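# Move three bean-filled cups from plank to table

## Task

Lift all three cups off the plank and set each one upright on the table, with its beans still inside it.

## Robot and tools

Robot: two arms in a physics simulation. left_arm carries a five-finger left hand and sits on the +y side; right_arm carries a right hand. The bases are calibrated at left_arm (-0.010, +0.404, 0) m and right_arm (+0.039, -0.526, 0) m. Scene frame: origin at table-top height midway between the nominal bases, +x out over the table, +z up. The arm names do not match image sides. If anything ends up off the table, the task fails.

Hand point: a point fixed to the palm, 0.15 m out from the wrist flange and 0.05 m in front of the palm. Its +z runs along the straight fingers and +y points out of the palm. On the right hand +x points away from the thumb; on the left hand +x points toward the thumb. The fingers reach about 0.06-0.07 m past the point. With the palm down, the wrist can hang about 0.11 m below the point and hit the table first. A bracket on the little-finger side of the wrist can also strike things.

The 28-number row, each value in [-1, 1], covers both arms in one list even if only one moves. Left arm first: dx, dy, dz, rx, ry, rz, then little, ring, middle, index, thumb_bend, thumb_turn, force_limit, speed. Then the same 14 for the right arm. The six pose numbers are offsets, not poses. They count from that arm's Hand target at the start of the action or move, along that arm's own base axes. 1.0 equals 0.6 m of travel or 180 degrees. rx, ry, rz form one rotation vector, turning about the Hand target position. Sending the same offset again moves the arm further. All zeros re-requests the current Hand target. Each control step clips orientation to within 32 degrees of the measured one.

Hand numbers: -1 is open and +1 is closed for each finger and for thumb_bend. thumb_turn -1 keeps the thumb beside the palm; +1 swings it in front of the palm, opposite the fingers. Use thumb_turn +1 to grip objects about 0.035-0.065 m thick. force_limit runs linearly from about 0 N at -1 to 10 N at +1 (15 N for the two thumb motors). speed runs from near zero at -1 to full at +0.48 and above. For a gentle grip, use speed -0.94 or lower. There is no 'no change' value. To leave a hand alone, repeat its eight numbers from the last row actually executed. If no row has run yet, send hand_measured plus hand_force_limit and hand_speed. To grip harder, raise force_limit and also send a more-closed target. To loosen, send a target more open than hand_measured.

execute_actions(actions, cameras): actions is a list of actions. Each action is a table of up to 15 rows at 1/30 s per row, lasting 0.5 s in total. A short table repeats its last row. Every row counts from the action's start pose. cameras is a list of names, ["all"], or []. With an empty actions list, all camera images come back by default.

move(target, speed, blend, stop_force, zero, blocking, cameras): drives each hand point in a straight line.
- target: one 28-number row, or a list of up to 15 rows. Every row is an offset from the same starting Hand targets.
- speed: m/s, 0.002-3.6, default 0.25. Rotation is capped at twice that number in rad/s.
- blend: metres of corner rounding in a list; 0 means stop at each target.
- stop_force: 3-120 N, the same for both arms. An arm's path ends when its wrist sensor feels that much push against its motion. Don't rely on it while turning the hand, or to detect light pushes on loose items. Leave it out when backing away from a contact.
- zero: only with stop_force. true re-zeroes first; false adds from the last zero.
- blocking=false returns after about 0.5 s while the move continues; it cannot be combined with stop_force.
A move lasts at most 10 s and does not avoid obstacles. The result adds a 'move:' line with the ending (done, off_target, moving, held, fault) and limits (paced = clipped, held = steps withheld). Steer paths around an arm's own base, not close past it.

Other tools:
- wait(seconds 0-10, cameras): lets the scene run.
- stop(cameras): brakes a running move.
- zoom_image(camera, region [x0,y0,x1,y1] pixels, at most 504x504): enlarges part of the latest image. Cameras are cam_high, cam_low, cam_left_wrist and cam_right_wrist.
- show_instructions(): shows the reference images.
- zero_wrist_force(arm): tares one arm's wrist sensor.
- finished_scene(scene 1 or 2): ends the scene for good.

Results, all in each arm's base frame:
- end_effector_position (m), end_effector_quat_wxyz, velocities.
- Hand target: the last commanded pose, which the next offsets count from. The hand often settles slightly short of it; send the remaining gap as an offset.
- hand_measured, hand_stopped_by (moving, target, force, stalled, fault) and hand_load_n, each listing six motors in row order. A load near 0 means the grip was lost.
- Wrist force and torque in the end effector's own axes, plus the peak reading since the last report.
- Joint positions and torques, motor temperatures, and the scene number.

Faults and hazards:
- Torque fault: a joint's contact torque reaches its limit (136 N m for shoulder and elbow, 25.4 N m for the wrists).
- Force fault: roughly 150 N of outside force on an arm.
- Over-temperature fault: a motor reaches 85 °C.
All three halt the arm: 10 s for the first two, 30-60 s or more for overheating. The arms are stiff, so even a small overshoot into a firm surface can trigger a fault; approach slowly. Pressing or hitting between the two arms can fail the scene, and the clearance check does not always prevent contact.
To avoid: dropping cups, spilling beans, letting go of a cup while it is moving, slamming, and excess force on the fingers.

Each tool is called after "Call:" as name(argument=value, ...) on one line, values as JSON.

Reference images:

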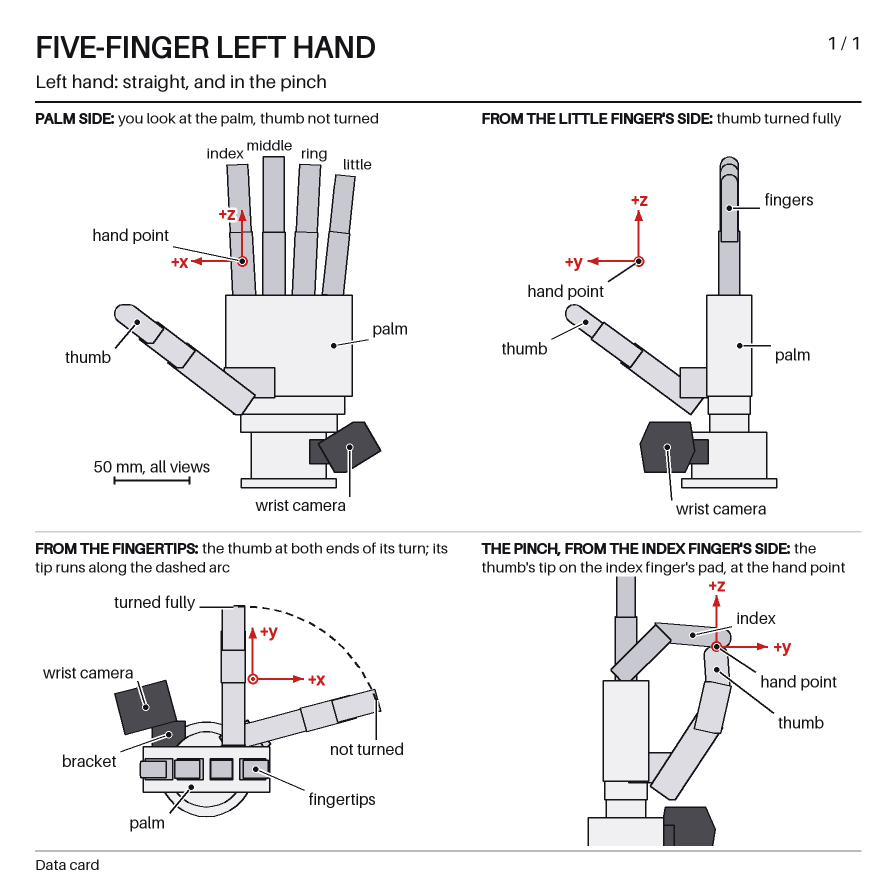

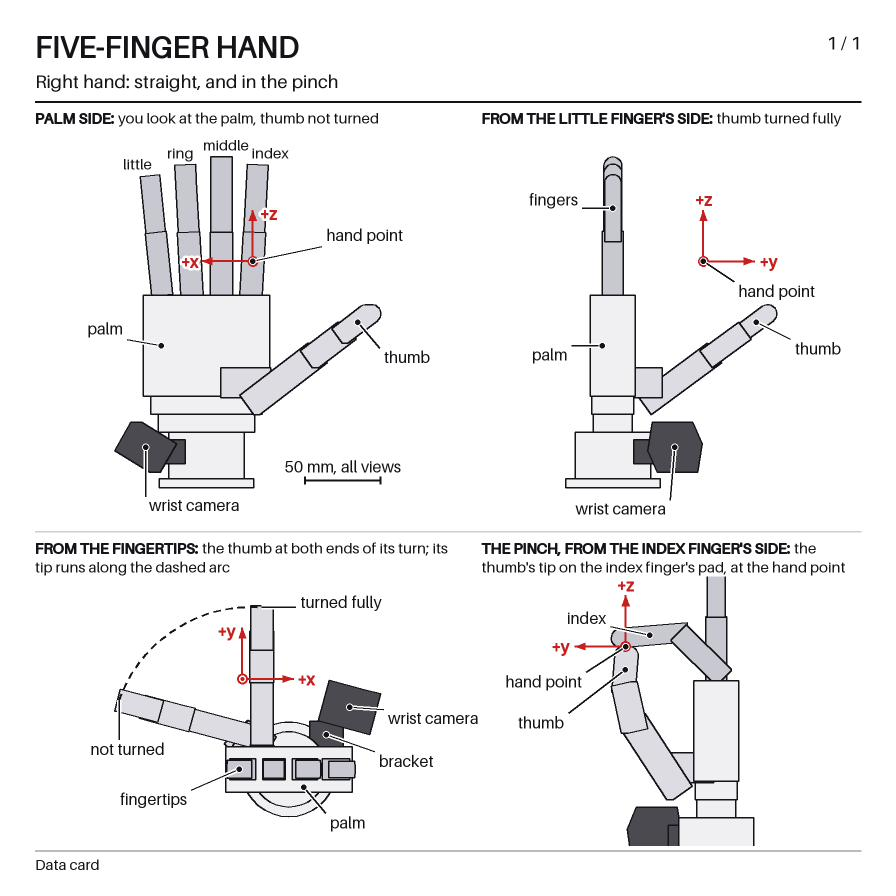

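## Session

Call:
execute_actions(actions=[])

Scene clock: 0.00 s.
left_arm: end_effector_position=(+0.0516, -0.1659, +0.1808) hand_measured=(-1.000, -1.000, -1.000, -1.000, -1.000, -1.000) hand_load_n=(+0.0, +0.0, +0.0, +0.0, +0.0, +0.0) hand_stopped_by=(target, target, target, target, target, target) hand_force_limit=0.00 hand_speed=-0.80 end_effector_quat_wxyz=(-0.062, +0.742, -0.668, +0.005) | right_arm: end_effector_position=(+0.2620, +0.5556, +0.2510) hand_measured=(-1.000, -1.000, -1.000, -1.000, -1.000, -1.000) hand_load_n=(+0.0, +0.0, +0.0, +0.0, +0.0, +0.0) hand_stopped_by=(target, target, target, target, target, target) hand_force_limit=0.00 hand_speed=-0.80 end_effector_quat_wxyz=(-0.012, +0.885, -0.464, -0.029)
Joint positions: left_arm=[2.966 -1.166 -2.256 1.926 -1.67 2.865] | right_arm=[0.813 -0.578 0.309 1.832 1.507 -2.934]
Joint velocities: within noise
Joint torques (N m): no reading
Motor temperatures (°C): left_arm=[35 39 43 48 46 50] | right_arm=[31 31 31 43 37 38]
Wrist force (N): no reading
Wrist torque (N m): no reading
Wrist force, peak (N): no reading
Hand target: left_arm +0.0516, -0.1659, +0.1808; -0.062, +0.742, -0.668, +0.005 | right_arm +0.2620, +0.5556, +0.2510; -0.012, +0.885, -0.464, -0.029

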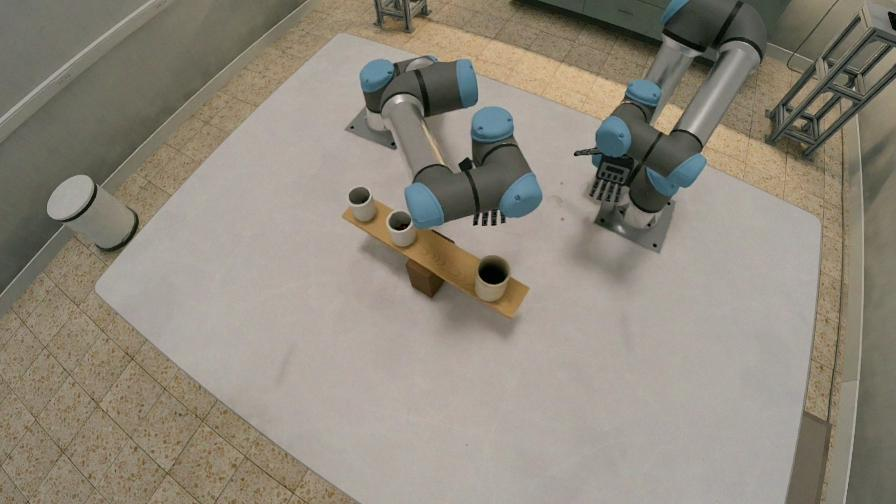

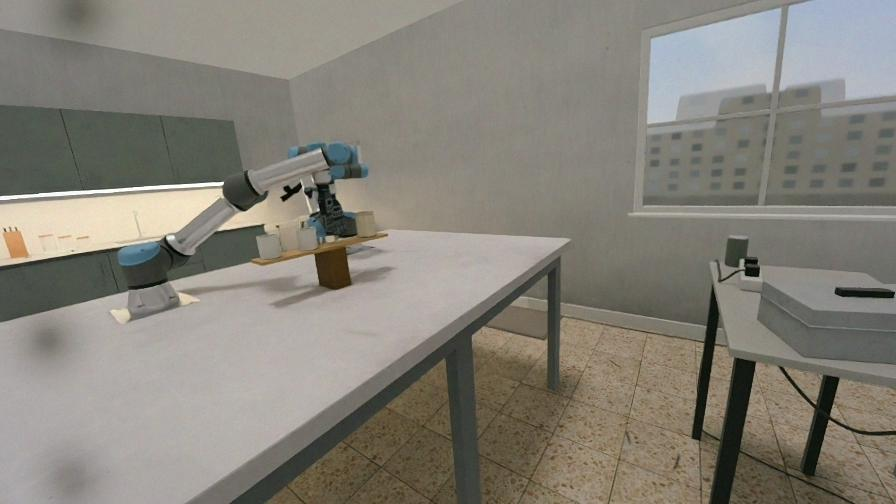

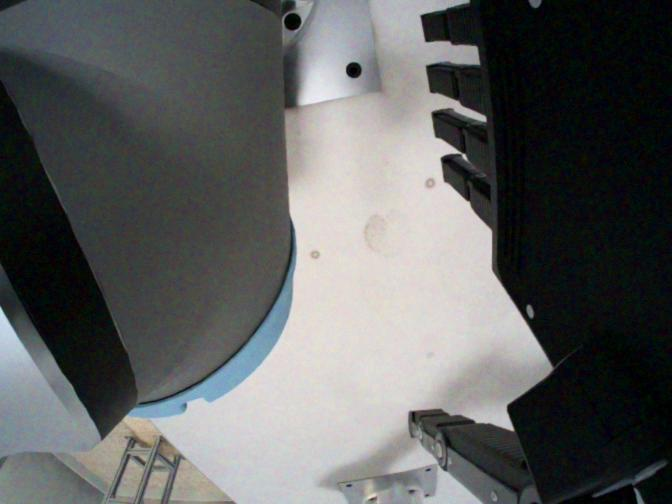

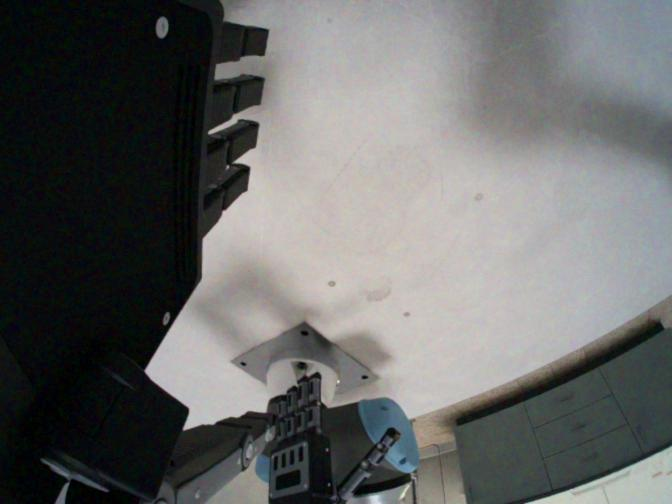

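Call:
zoom_image(camera="cam_high", region=[320, 150, 570, 340])

Call:
zoom_image(camera="cam_low", region=[230, 180, 420, 310])

Scaled by 2.016 from the camera's 896x504 image, which has a finer 1280x720 frame.

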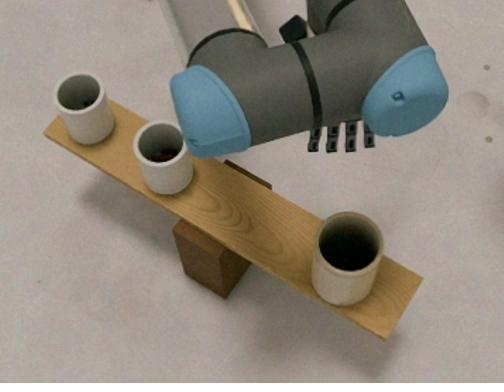

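Scaled by 2.653 from the camera's 896x504 image, which has a finer 1280x720 frame.

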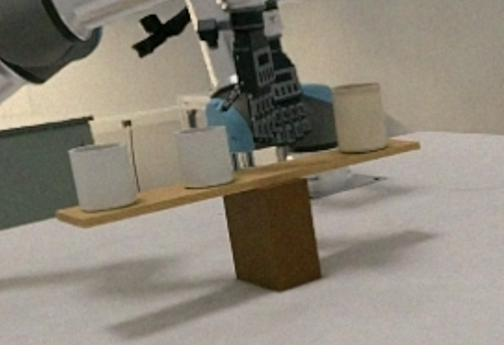

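Call:
zoom_image(camera="cam_high", region=[330, 170, 450, 270])

Call:
zoom_image(camera="cam_high", region=[430, 220, 550, 330])

Call:
zoom_image(camera="cam_high", region=[320, 50, 720, 260])

Scaled by 4.200 from the camera's 896x504 image, which has a finer 1280x720 frame.

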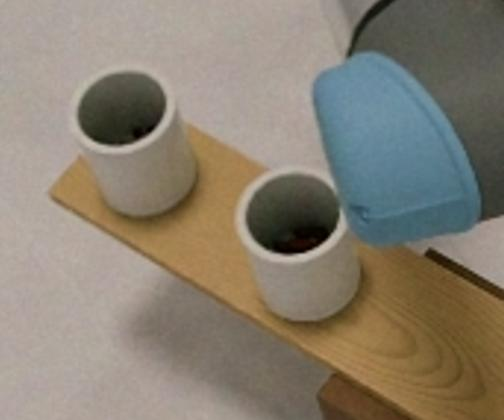

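Scaled by 4.200 from the camera's 896x504 image, which has a finer 1280x720 frame.

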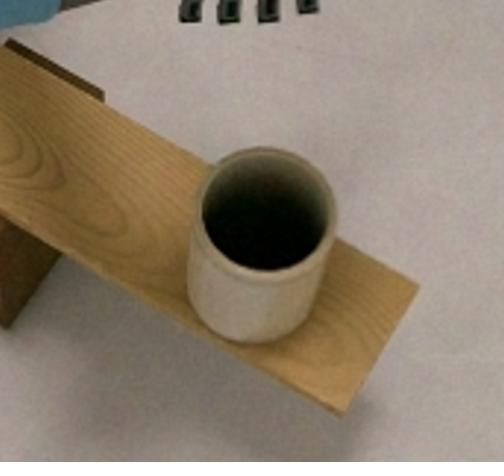

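Scaled by 1.260 from the camera's 896x504 image, which has a finer 1280x720 frame.

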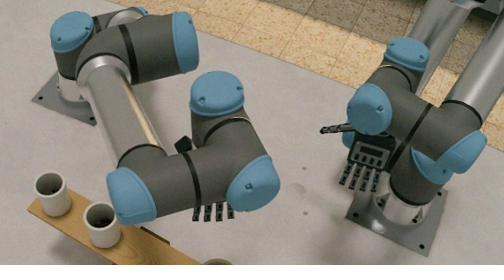

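Call:
zoom_image(camera="cam_low", region=[90, 220, 270, 340])

Call:
zoom_image(camera="cam_low", region=[240, 200, 400, 300])

Call:
zoom_image(camera="cam_high", region=[340, 40, 440, 160])

Call:
zoom_image(camera="cam_high", region=[570, 130, 690, 260])

Scaled by 2.800 from the camera's 896x504 image, which has a finer 1280x720 frame.

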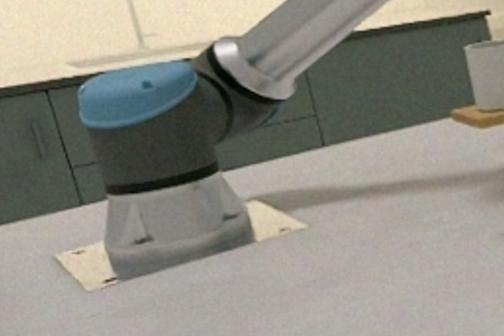

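Scaled by 3.150 from the camera's 896x504 image, which has a finer 1280x720 frame.

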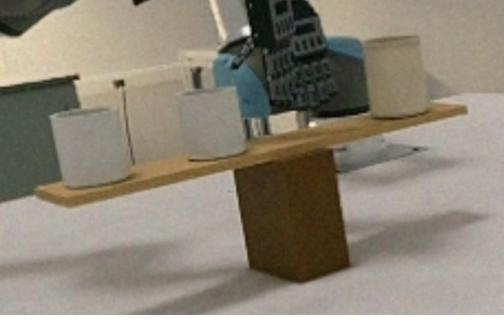

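Scaled by 4.200 from the camera's 896x504 image, which has a finer 1280x720 frame.

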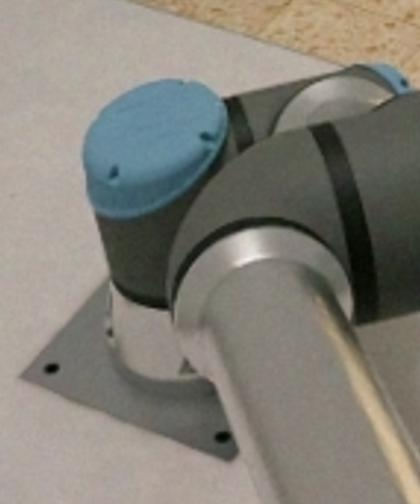

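Scaled by 3.877 from the camera's 896x504 image, which has a finer 1280x720 frame.

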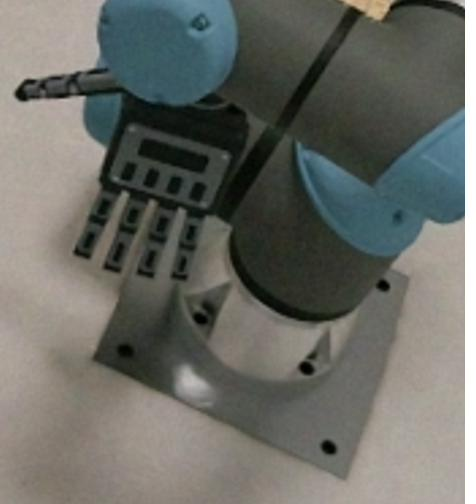

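Call:
zoom_image(camera="cam_low", region=[320, 200, 400, 270])

Call:
zoom_image(camera="cam_low", region=[100, 270, 210, 340])

Scaled by 6.300 from the camera's 896x504 image, which has a finer 1280x720 frame.

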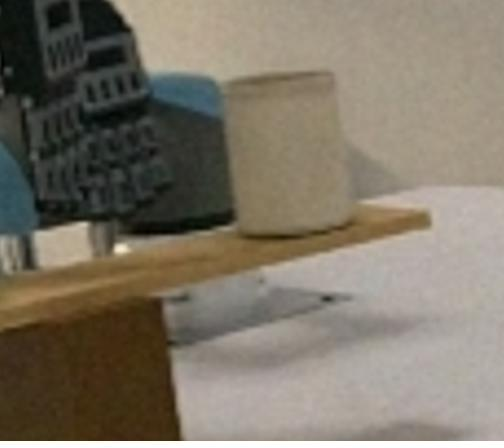

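Scaled by 4.582 from the camera's 896x504 image, which has a finer 1280x720 frame.

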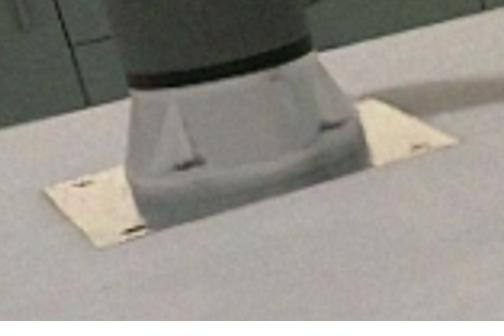

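Call:
move(target=[0,0,0,0,0,0,-1,-1,-1,-1,-1,1,0,0,0.04,-0.4,0,-0.166,-0.526,0.318,-1,-1,-1,-1,-1,1,0,0], speed=0.4, cameras=["all"])

Scene clock: 597.20 s.
left_arm: end_effector_position=(+0.0516, -0.1659, +0.1808) hand_measured=(-1.000, -1.000, -1.000, -1.000, -1.000, +0.406) hand_load_n=(+0.0, +0.0, +0.0, +0.0, +0.5, +18.5) hand_stopped_by=(target, target, target, target, target, force) hand_force_limit=0.00 hand_speed=0.00 end_effector_quat_wxyz=(-0.062, +0.742, -0.668, +0.005) | right_arm: end_effector_position=(+0.2860, +0.3155, +0.2510) hand_measured=(-1.000, -1.000, -1.000, -1.000, -1.000, +1.000) hand_load_n=(+0.0, +0.0, +0.0, +0.0, +0.0, +0.0) hand_stopped_by=(target, target, target, target, target, target) hand_force_limit=0.00 hand_speed=0.00 end_effector_quat_wxyz=(-0.123, +0.697, +0.123, +0.696)
Joint positions: left_arm=[2.966 -1.166 -2.256 1.926 -1.67 2.865] | right_arm=[0.984 -1.768 2.296 -0.527 2.205 -4.713]
Joint torques (N m): left_arm=[-0.32 0.18 20.57 -2.19 -3.27 -0.08] | right_arm=[-1.33 -14.95 -10.16 -3.01 -0.94 -2.25]
Wrist force (N): left_arm=[7.8 -7.1 -3.4] | right_arm=[-1.5 1.1 -1.5]
Wrist torque (N m): left_arm=[-0.58 -0.17 -0.33] | right_arm=[0.19 0.15 -0.11]
Wrist force, peak (N): left_arm=[8.1 -7.6 -3.8] | right_arm=[-2.0 1.8 -1.8]
Hand target: left_arm +0.0516, -0.1659, +0.1808; -0.062, +0.742, -0.668, +0.005 | right_arm +0.2860, +0.3156, +0.2510; -0.123, +0.696, +0.123, +0.696
Off the commanded pose: left_arm 0.000 m, 0 deg | right_arm 0.000 m, 0 deg.
move: done
camera_calibration:
cam_right_wrist: T_world_to_cam=[[0.375007, -0.893126, 0.248388, 0.115981], [-0.411237, -0.400409, -0.818875, 0.451391], [0.830815, 0.204938, -0.517443, -0.0488428], [0, 0, 0, 1]] pos_world=[0.182714, 0.294337, 0.315551]

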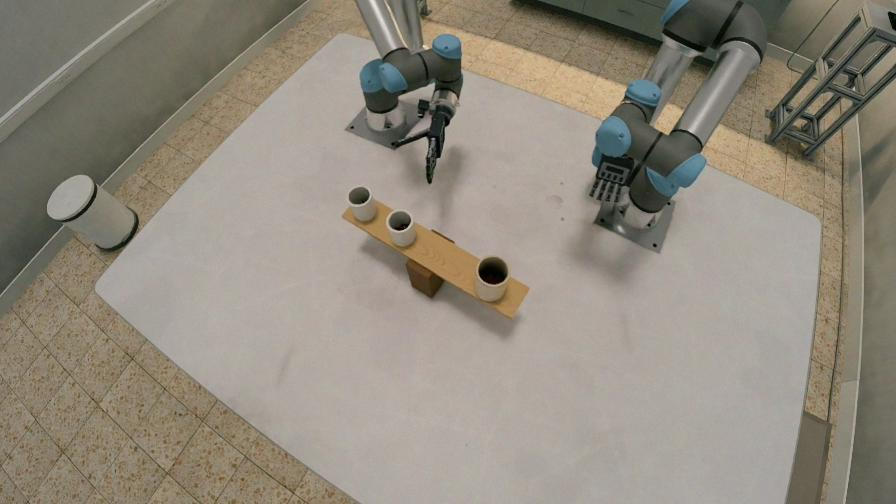

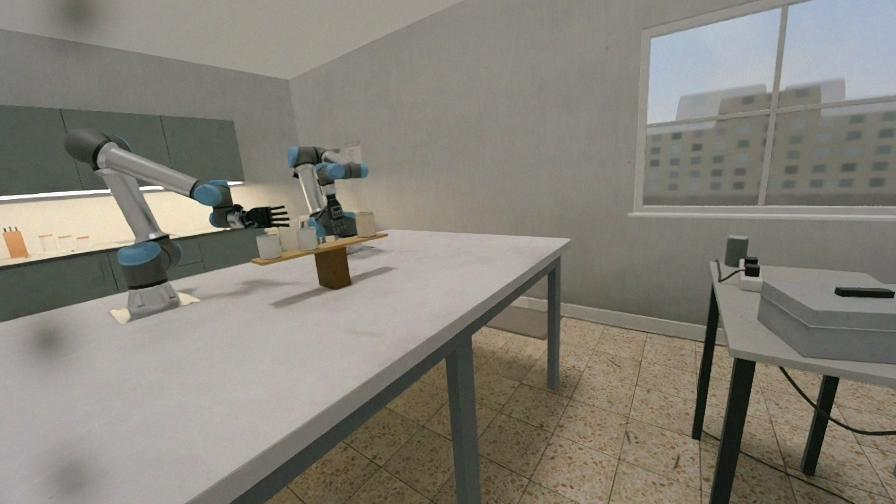

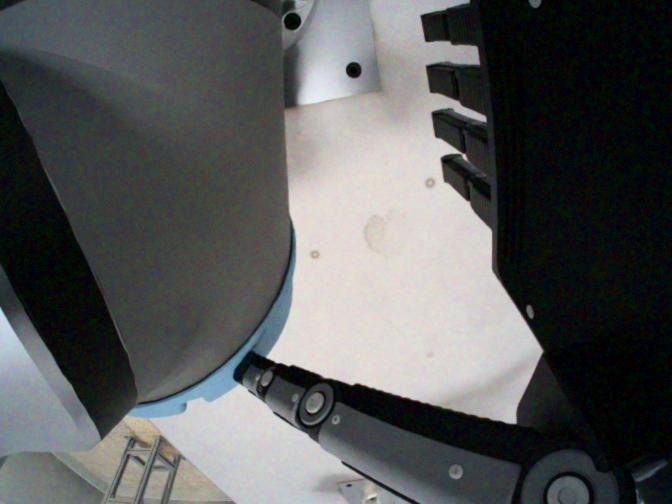

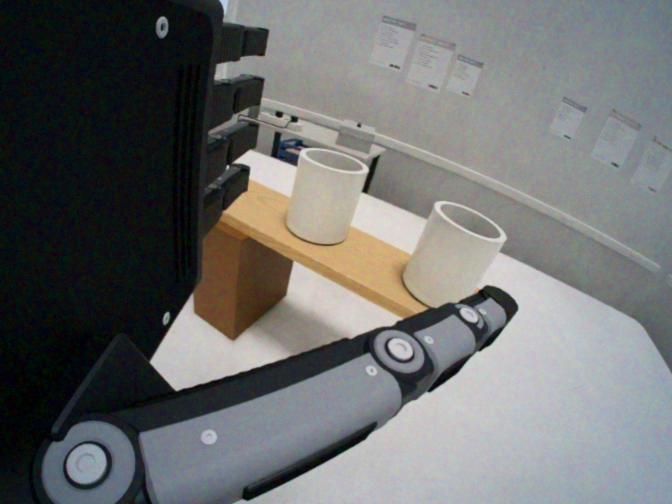

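Call:
move(target=[[0,0,0,0,0,0,-1,-1,-1,-1,-1,0.1,0,0,0,0,0,0,0,0,-1,-1,-1,-1,-1,1,0,0],[0.497,-0.0885,0.132,0.356,-0.410,-0.4815,-1,-1,-1,-1,-1,1,0,0,0.07,0.025,-0.05,0,0,0,-1,-1,-1,-1,-1,1,0,0]], speed=0.4, cameras=["all"])

Scene clock: 637.73 s.
left_arm: end_effector_position=(+0.3498, -0.2190, +0.2600) hand_measured=(-1.000, -1.000, -1.000, -1.000, -1.000, +1.000) hand_load_n=(+0.0, +0.0, +0.0, +0.0, +0.0, +0.0) hand_stopped_by=(target, target, target, target, target, target) hand_force_limit=0.00 hand_speed=0.00 end_effector_quat_wxyz=(+0.696, +0.123, +0.697, -0.122) | right_arm: end_effector_position=(+0.3280, +0.3306, +0.2210) hand_measured=(-1.000, -1.000, -1.000, -1.000, -1.000, +1.000) hand_load_n=(-0.5, +0.0, +0.0, +0.0, +0.0, +0.0) hand_stopped_by=(target, target, target, target, target, target) hand_force_limit=0.00 hand_speed=0.00 end_effector_quat_wxyz=(-0.123, +0.696, +0.123, +0.696)
Joint positions: left_arm=[2.711 -1.085 -2.443 3.527 -1.652 4.713] | right_arm=[0.891 -1.652 2.293 -0.64 2.112 -4.713]
Joint torques (N m): left_arm=[-12.03 -11.04 34.3 3.18 -0.64 2.69] | right_arm=[6.28 -22.24 -12.52 -0.06 2.33 -2.33]
Motor temperatures (°C): left_arm=[32 37 39 44 41 47] | right_arm=[30 30 29 39 36 36]
Wrist force (N): left_arm=[-0.4 -1.3 -0.2] | right_arm=[-1.6 0.6 -1.3]
Wrist torque (N m): left_arm=[-0.14 0.29 0.14] | right_arm=[0.12 0.17 -0.07]
Wrist force, peak (N): left_arm=[7.6 -7.5 -3.8] | right_arm=[-1.7 1.0 -1.6]
Hand target: left_arm +0.3498, -0.2190, +0.2600; +0.696, +0.123, +0.697, -0.122 | right_arm +0.3280, +0.3306, +0.2210; -0.123, +0.696, +0.123, +0.696
Off the commanded pose: left_arm 0.000 m, 0 deg | right_arm 0.000 m, 0 deg.
move: done
camera_calibration:
cam_left_wrist: T_world_to_cam=[[-0.31234, -0.909857, -0.273137, -0.014497], [-0.431163, 0.391977, -0.812682, 0.439011], [0.846488, -0.136067, -0.514727, -0.0796318], [0, 0, 0, 1]] pos_world=[0.252165, -0.196108, 0.311828]
cam_right_wrist: T_world_to_cam=[[0.375081, -0.893039, 0.248587, 0.12098], [-0.411084, -0.400596, -0.81886, 0.450121], [0.830857, 0.204949, -0.51737, -0.102368], [0, 0, 0, 1]] pos_world=[0.224714, 0.309336, 0.28555]

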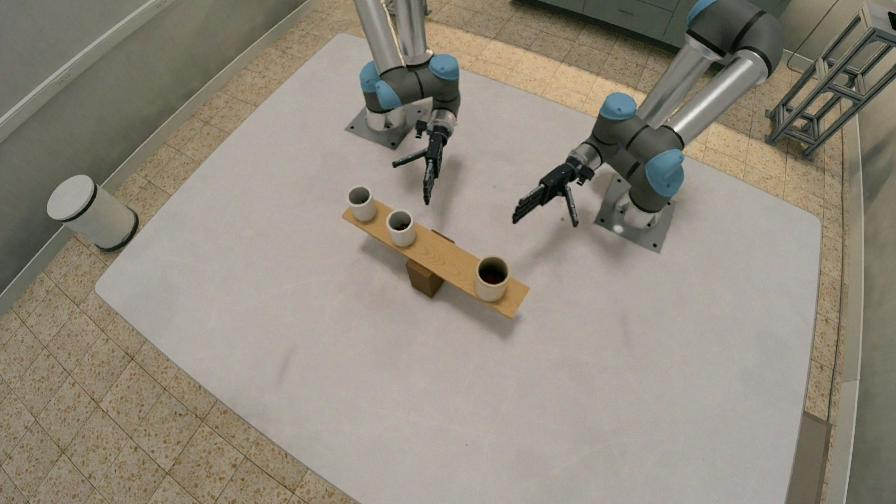

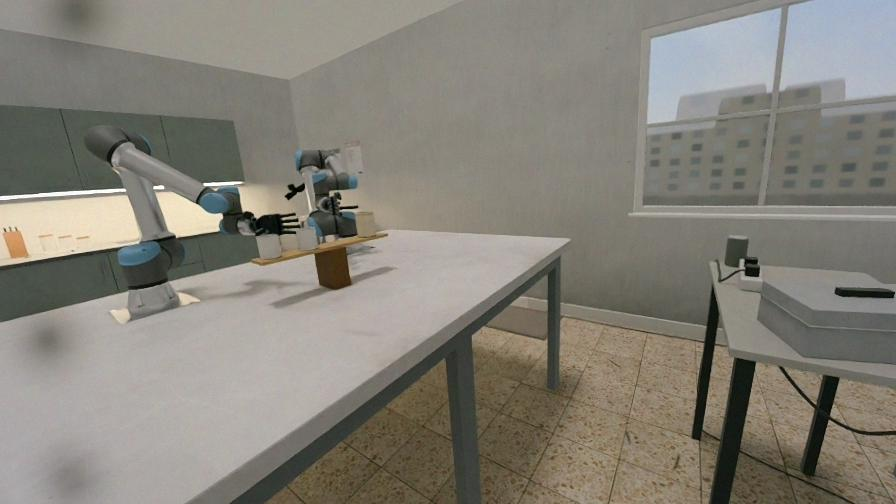

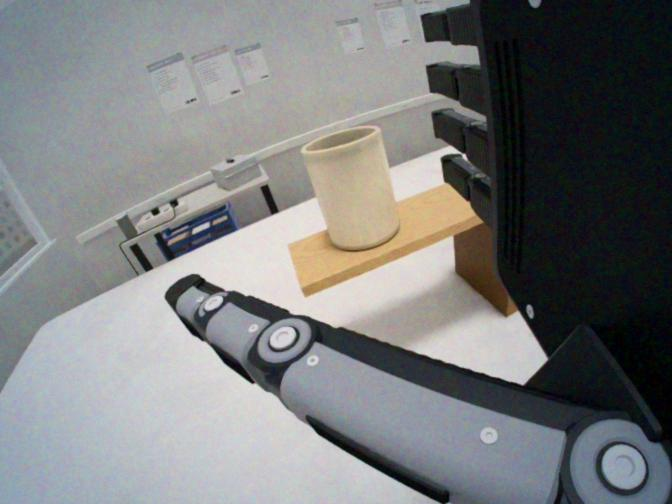

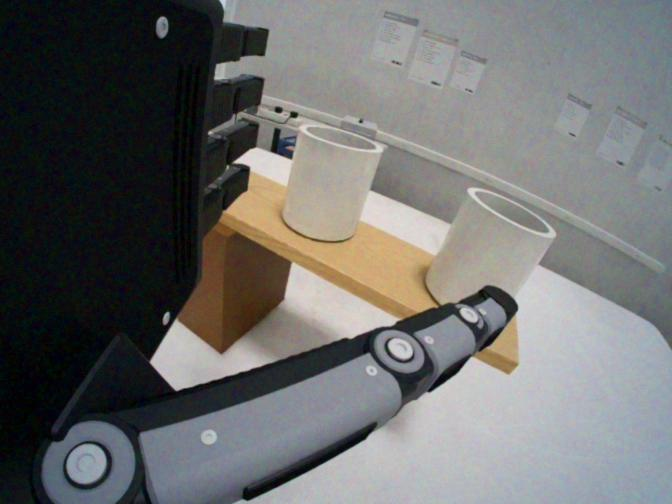

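Call:
move(target=[0.055,-0.015,-0.075,0,0,0,-1,-1,-1,-1,-1,1,0,0,0.005,0.0207,-0.0283,0,0,0,-1,-1,-1,-1,-1,1,0,0], speed=0.15, cameras=["cam_left_wrist","cam_right_wrist"])

Call:
zoom_image(camera="cam_left_wrist", region=[250, 60, 450, 280])

Call:
zoom_image(camera="cam_right_wrist", region=[220, 80, 440, 300])

Scene clock: 682.80 s.
left_arm: end_effector_position=(+0.3827, -0.2279, +0.2149) hand_measured=(-1.000, -1.000, -1.000, -1.000, -1.000, +1.000) hand_load_n=(+0.0, +0.0, +0.0, +0.0, +0.0, +0.5) hand_stopped_by=(target, target, target, target, target, target) hand_force_limit=0.00 hand_speed=0.00 end_effector_quat_wxyz=(+0.696, +0.123, +0.697, -0.122) | right_arm: end_effector_position=(+0.3310, +0.3430, +0.2040) hand_measured=(-1.000, -1.000, -1.000, -1.000, -1.000, +1.000) hand_load_n=(+0.0, +0.0, +0.0, +0.0, +0.0, +0.0) hand_stopped_by=(target, target, target, target, target, target) hand_force_limit=0.00 hand_speed=0.00 end_effector_quat_wxyz=(-0.123, +0.696, +0.123, +0.696)
Joint positions: left_arm=[2.739 -1.264 -2.479 3.742 -1.624 4.713] | right_arm=[0.91 -1.584 2.285 -0.7 2.131 -4.713]
Joint torques (N m): left_arm=[-16.75 -1.56 33.34 2.74 -0.94 2.85] | right_arm=[-7.62 -20.61 -9.67 -0.53 -2.61 -0.11]
Wrist force (N): left_arm=[-0.4 -0.7 -0.1] | right_arm=[-1.6 0.8 -1.3]
Wrist torque (N m): left_arm=[-0.03 0.30 0.10] | right_arm=[0.15 0.16 -0.06]
Wrist force, peak (N): left_arm=[-1.3 -1.3 -0.8] | right_arm=[-1.9 0.8 -1.4]
Hand target: left_arm +0.3828, -0.2280, +0.2150; +0.696, +0.123, +0.697, -0.122 | right_arm +0.3310, +0.3430, +0.2040; -0.123, +0.696, +0.123, +0.696
Off the commanded pose: left_arm 0.000 m, 0 deg | right_arm 0.000 m, 0 deg.
move: done
camera_calibration:
cam_left_wrist: T_world_to_cam=[[-0.312205, -0.909919, -0.273084, -0.0246721], [-0.431443, 0.391902, -0.81257, 0.420111], [0.846395, -0.135868, -0.514932, -0.131867], [0, 0, 0, 1]] pos_world=[0.285163, -0.205008, 0.266729]
cam_right_wrist: T_world_to_cam=[[0.375155, -0.893021, 0.248541, 0.135232], [-0.411051, -0.400588, -0.818881, 0.442436], [0.83084, 0.205044, -0.51736, -0.116247], [0, 0, 0, 1]] pos_world=[0.227714, 0.321836, 0.26855]
Images, in order (width x height): cam_left_wrist 672x504, cam_right_wrist 672x504.

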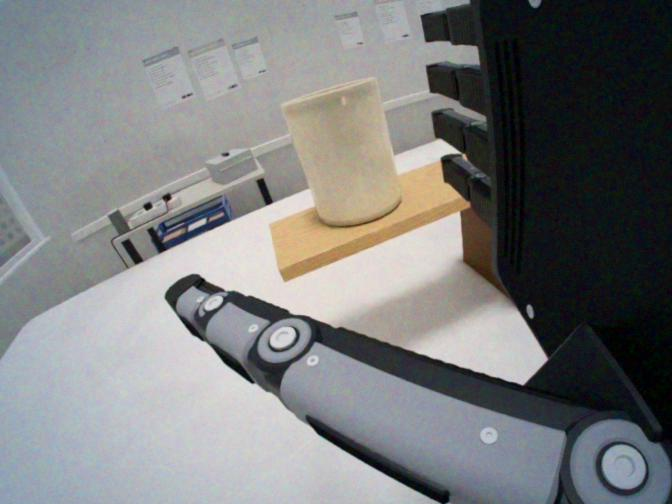

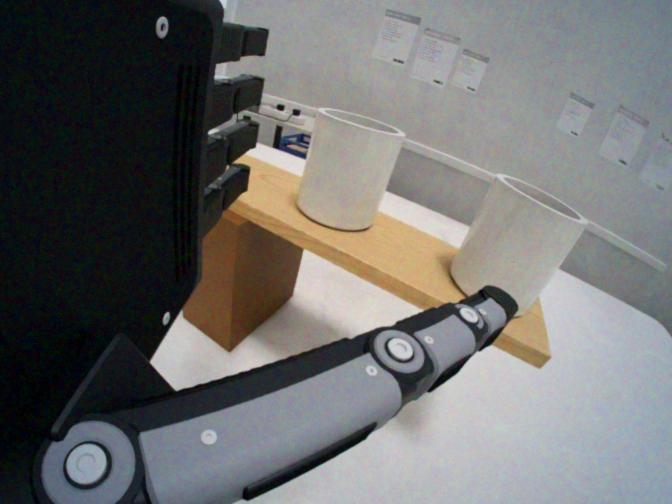

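Scaled by 2.291 from the camera's 672x504 image, which has a finer 960x720 frame.

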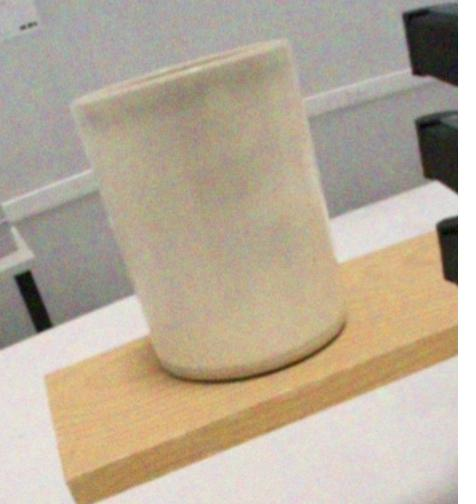

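Scaled by 2.291 from the camera's 672x504 image, which has a finer 960x720 frame.

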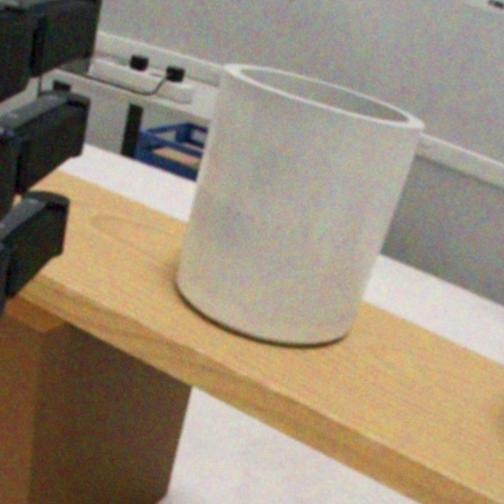

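Call:
move(target=[0.2198,-0.07,-0.025,0,0,0,-1,-1,-1,-1,-1,1,0,-0.9,0.191,0.0605,0.0033,0,0,0,-1,-1,-1,-1,-1,1,0,-0.9], speed=0.1, cameras=["all"])

Scene clock: 761.50 s.
left_arm: end_effector_position=(+0.5147, -0.2699, +0.2000) hand_measured=(-1.000, -1.000, -1.000, -1.000, -1.000, +1.000) hand_load_n=(+0.0, +0.0, +0.0, +0.0, +0.0, +0.0) hand_stopped_by=(target, target, target, target, target, target) hand_force_limit=0.00 hand_speed=-0.90 end_effector_quat_wxyz=(+0.696, +0.123, +0.697, -0.122) | right_arm: end_effector_position=(+0.4456, +0.3792, +0.2059) hand_measured=(-1.000, -1.000, -1.000, -1.000, -1.000, +1.000) hand_load_n=(+0.0, +0.0, +0.0, +0.0, +0.0, +0.5) hand_stopped_by=(target, target, target, target, target, target) hand_force_limit=0.00 hand_speed=-0.90 end_effector_quat_wxyz=(-0.123, +0.696, +0.124, +0.696)
Joint positions: left_arm=[2.779 -1.642 -2.21 3.851 -1.585 4.713] | right_arm=[0.732 -1.407 2.082 -0.675 1.954 -4.713]
Joint torques (N m): left_arm=[-9.99 23.35 12.19 -0.63 -1.73 2.91] | right_arm=[4.72 -29.05 -14.56 -3.19 2.29 -1.62]
Wrist force (N): left_arm=[-0.6 -1.6 -0.4] | right_arm=[-1.6 0.8 -1.3]
Wrist torque (N m): left_arm=[-0.19 0.27 0.11] | right_arm=[0.17 0.15 -0.07]
Wrist force, peak (N): left_arm=[-0.3 -1.4 -1.0] | right_arm=[-1.7 0.6 -1.9]
Hand target: left_arm +0.5146, -0.2700, +0.2000; +0.696, +0.123, +0.697, -0.122 | right_arm +0.4456, +0.3793, +0.2060; -0.123, +0.696, +0.123, +0.696
Off the commanded pose: left_arm 0.000 m, 0 deg | right_arm 0.000 m, 0 deg.
move: done
camera_calibration:
cam_left_wrist: T_world_to_cam=[[-0.312213, -0.909915, -0.273088, -0.0257415], [-0.431234, 0.391875, -0.812694, 0.481351], [0.846499, -0.135969, -0.514735, -0.25709], [0, 0, 0, 1]] pos_world=[0.417164, -0.247008, 0.251828]
cam_right_wrist: T_world_to_cam=[[0.375133, -0.893003, 0.248637, 0.124046], [-0.411124, -0.400682, -0.818799, 0.505719], [0.830814, 0.204938, -0.517444, -0.21778], [0, 0, 0, 1]] pos_world=[0.342314, 0.358037, 0.270551]

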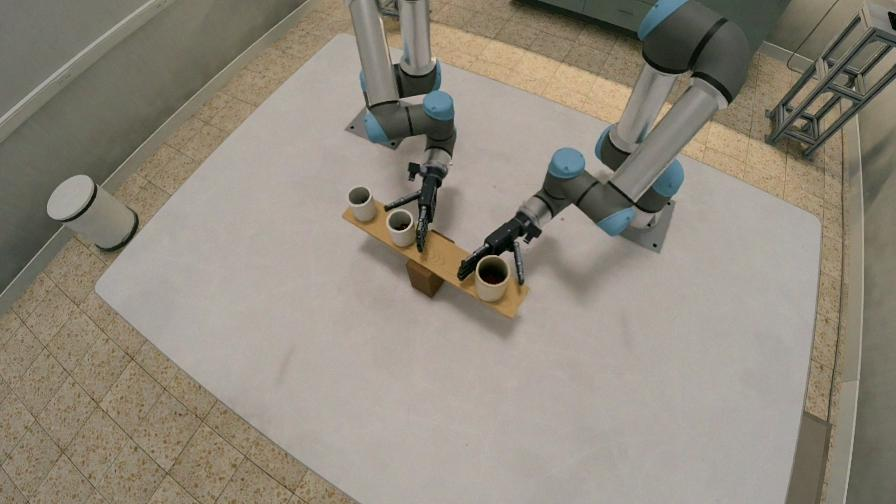

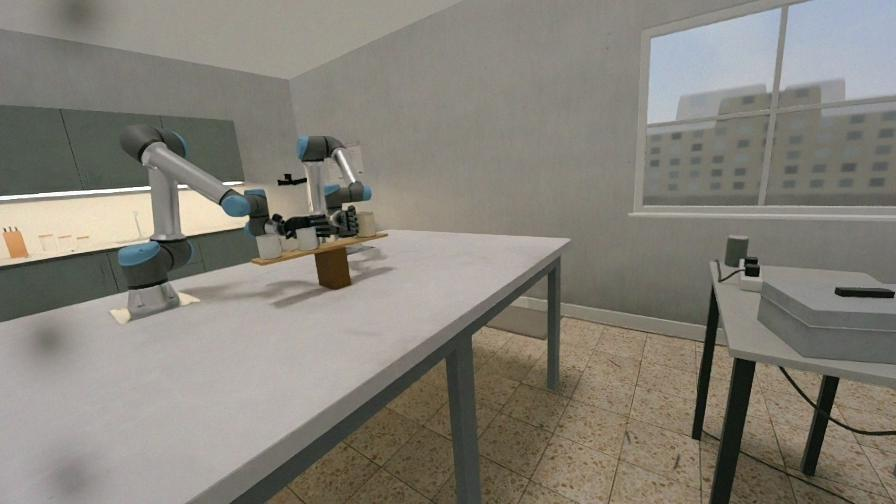

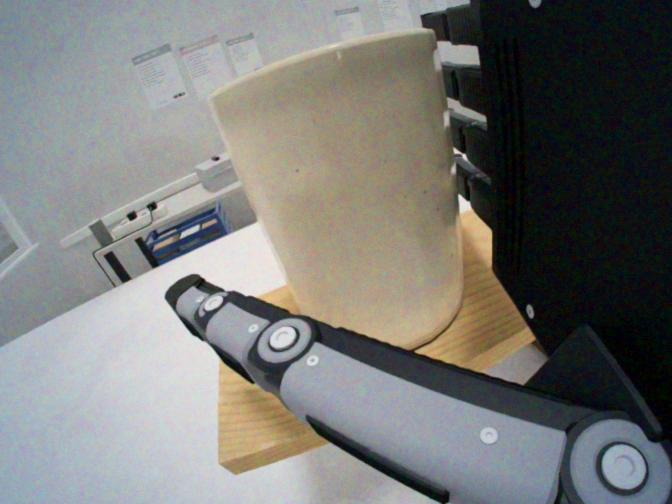

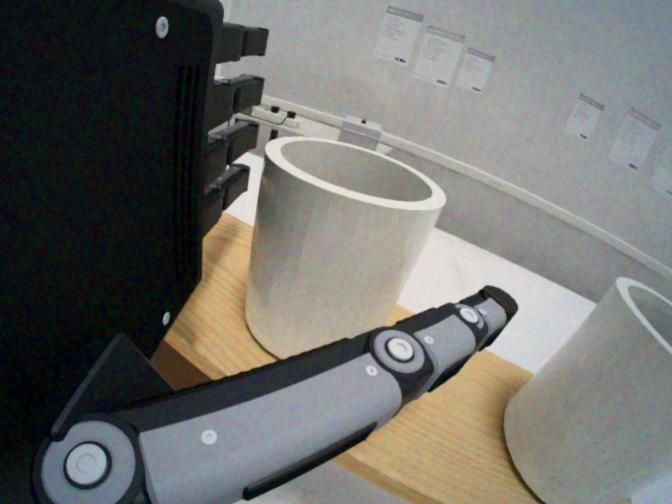

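Call:
move(target=[0,0,0,0,0,0,-1,-1,0.3,0.3,0.2,1,0,-0.9,0,0,0,0,0,0,-1,-1,0.3,0.3,0.2,1,0,-0.9], cameras=["all"])

Scene clock: 771.43 s.
left_arm: end_effector_position=(+0.5146, -0.2700, +0.2000) hand_measured=(-1.000, -1.000, -0.434, -0.442, -0.718, +1.000) hand_load_n=(+0.0, +0.0, +6.5, +2.5, +12.0, +0.5) hand_stopped_by=(target, target, force, force, force, target) hand_force_limit=0.00 hand_speed=-0.90 end_effector_quat_wxyz=(+0.696, +0.123, +0.697, -0.122) | right_arm: end_effector_position=(+0.4456, +0.3793, +0.2060) hand_measured=(-1.000, -1.000, -0.304, -0.312, -0.658, +1.000) hand_load_n=(+0.0, +0.0, +8.0, +3.5, +12.0, +0.5) hand_stopped_by=(target, target, force, force, force, target) hand_force_limit=0.00 hand_speed=-0.90 end_effector_quat_wxyz=(-0.123, +0.696, +0.123, +0.696)
Joint positions: left_arm=[2.779 -1.642 -2.21 3.851 -1.585 4.713] | right_arm=[0.733 -1.407 2.082 -0.675 1.954 -4.713]
Joint torques (N m): left_arm=[-9.43 13.15 10.35 0.39 -1.4 2.33] | right_arm=[5.57 -31.87 -22.02 -2.83 2.24 1.57]
Wrist force (N): left_arm=[0.1 -1.6 -0.3] | right_arm=[-2.8 1.0 -1.2]
Wrist torque (N m): left_arm=[-0.17 0.34 0.16] | right_arm=[0.19 0.12 -0.06]
Wrist force, peak (N): left_arm=[0.6 -2.7 0.2] | right_arm=[-3.4 1.0 -1.1]
Hand target: left_arm +0.5146, -0.2700, +0.2000; +0.696, +0.123, +0.697, -0.122 | right_arm +0.4456, +0.3793, +0.2060; -0.123, +0.696, +0.123, +0.696
Off the commanded pose: left_arm 0.000 m, 0 deg | right_arm 0.000 m, 0 deg.
move: done
camera_calibration:
cam_left_wrist: T_world_to_cam=[[-0.312391, -0.909848, -0.273108, -0.0257945], [-0.431268, 0.391995, -0.812618, 0.48129], [0.846416, -0.136072, -0.514844, -0.257033], [0, 0, 0, 1]] pos_world=[0.417064, -0.247108, 0.251729]
cam_right_wrist: T_world_to_cam=[[0.375091, -0.893029, 0.248608, 0.124077], [-0.411075, -0.400619, -0.818854, 0.505694], [0.830857, 0.204949, -0.51737, -0.217818], [0, 0, 0, 1]] pos_world=[0.342314, 0.358036, 0.27055]

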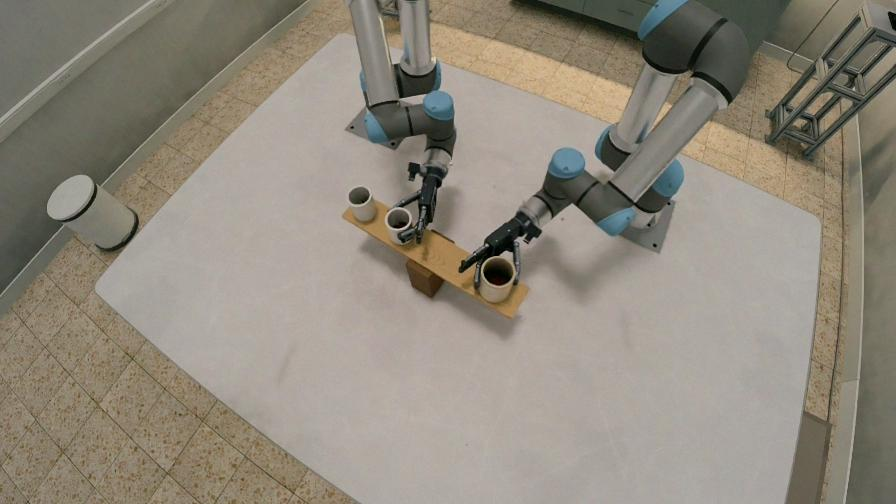

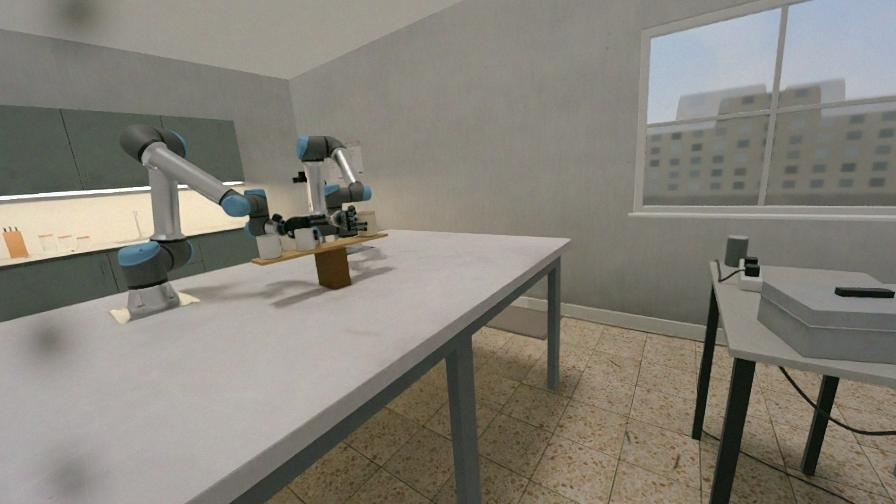

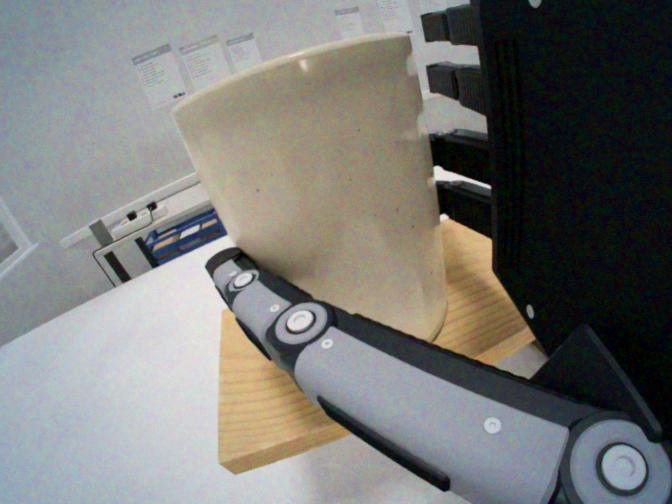

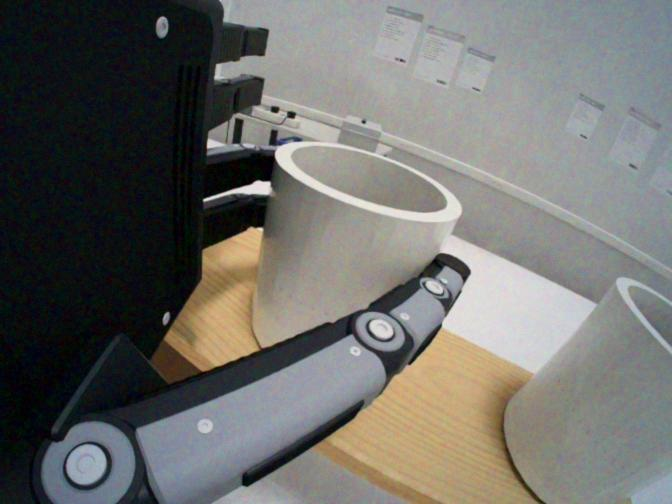

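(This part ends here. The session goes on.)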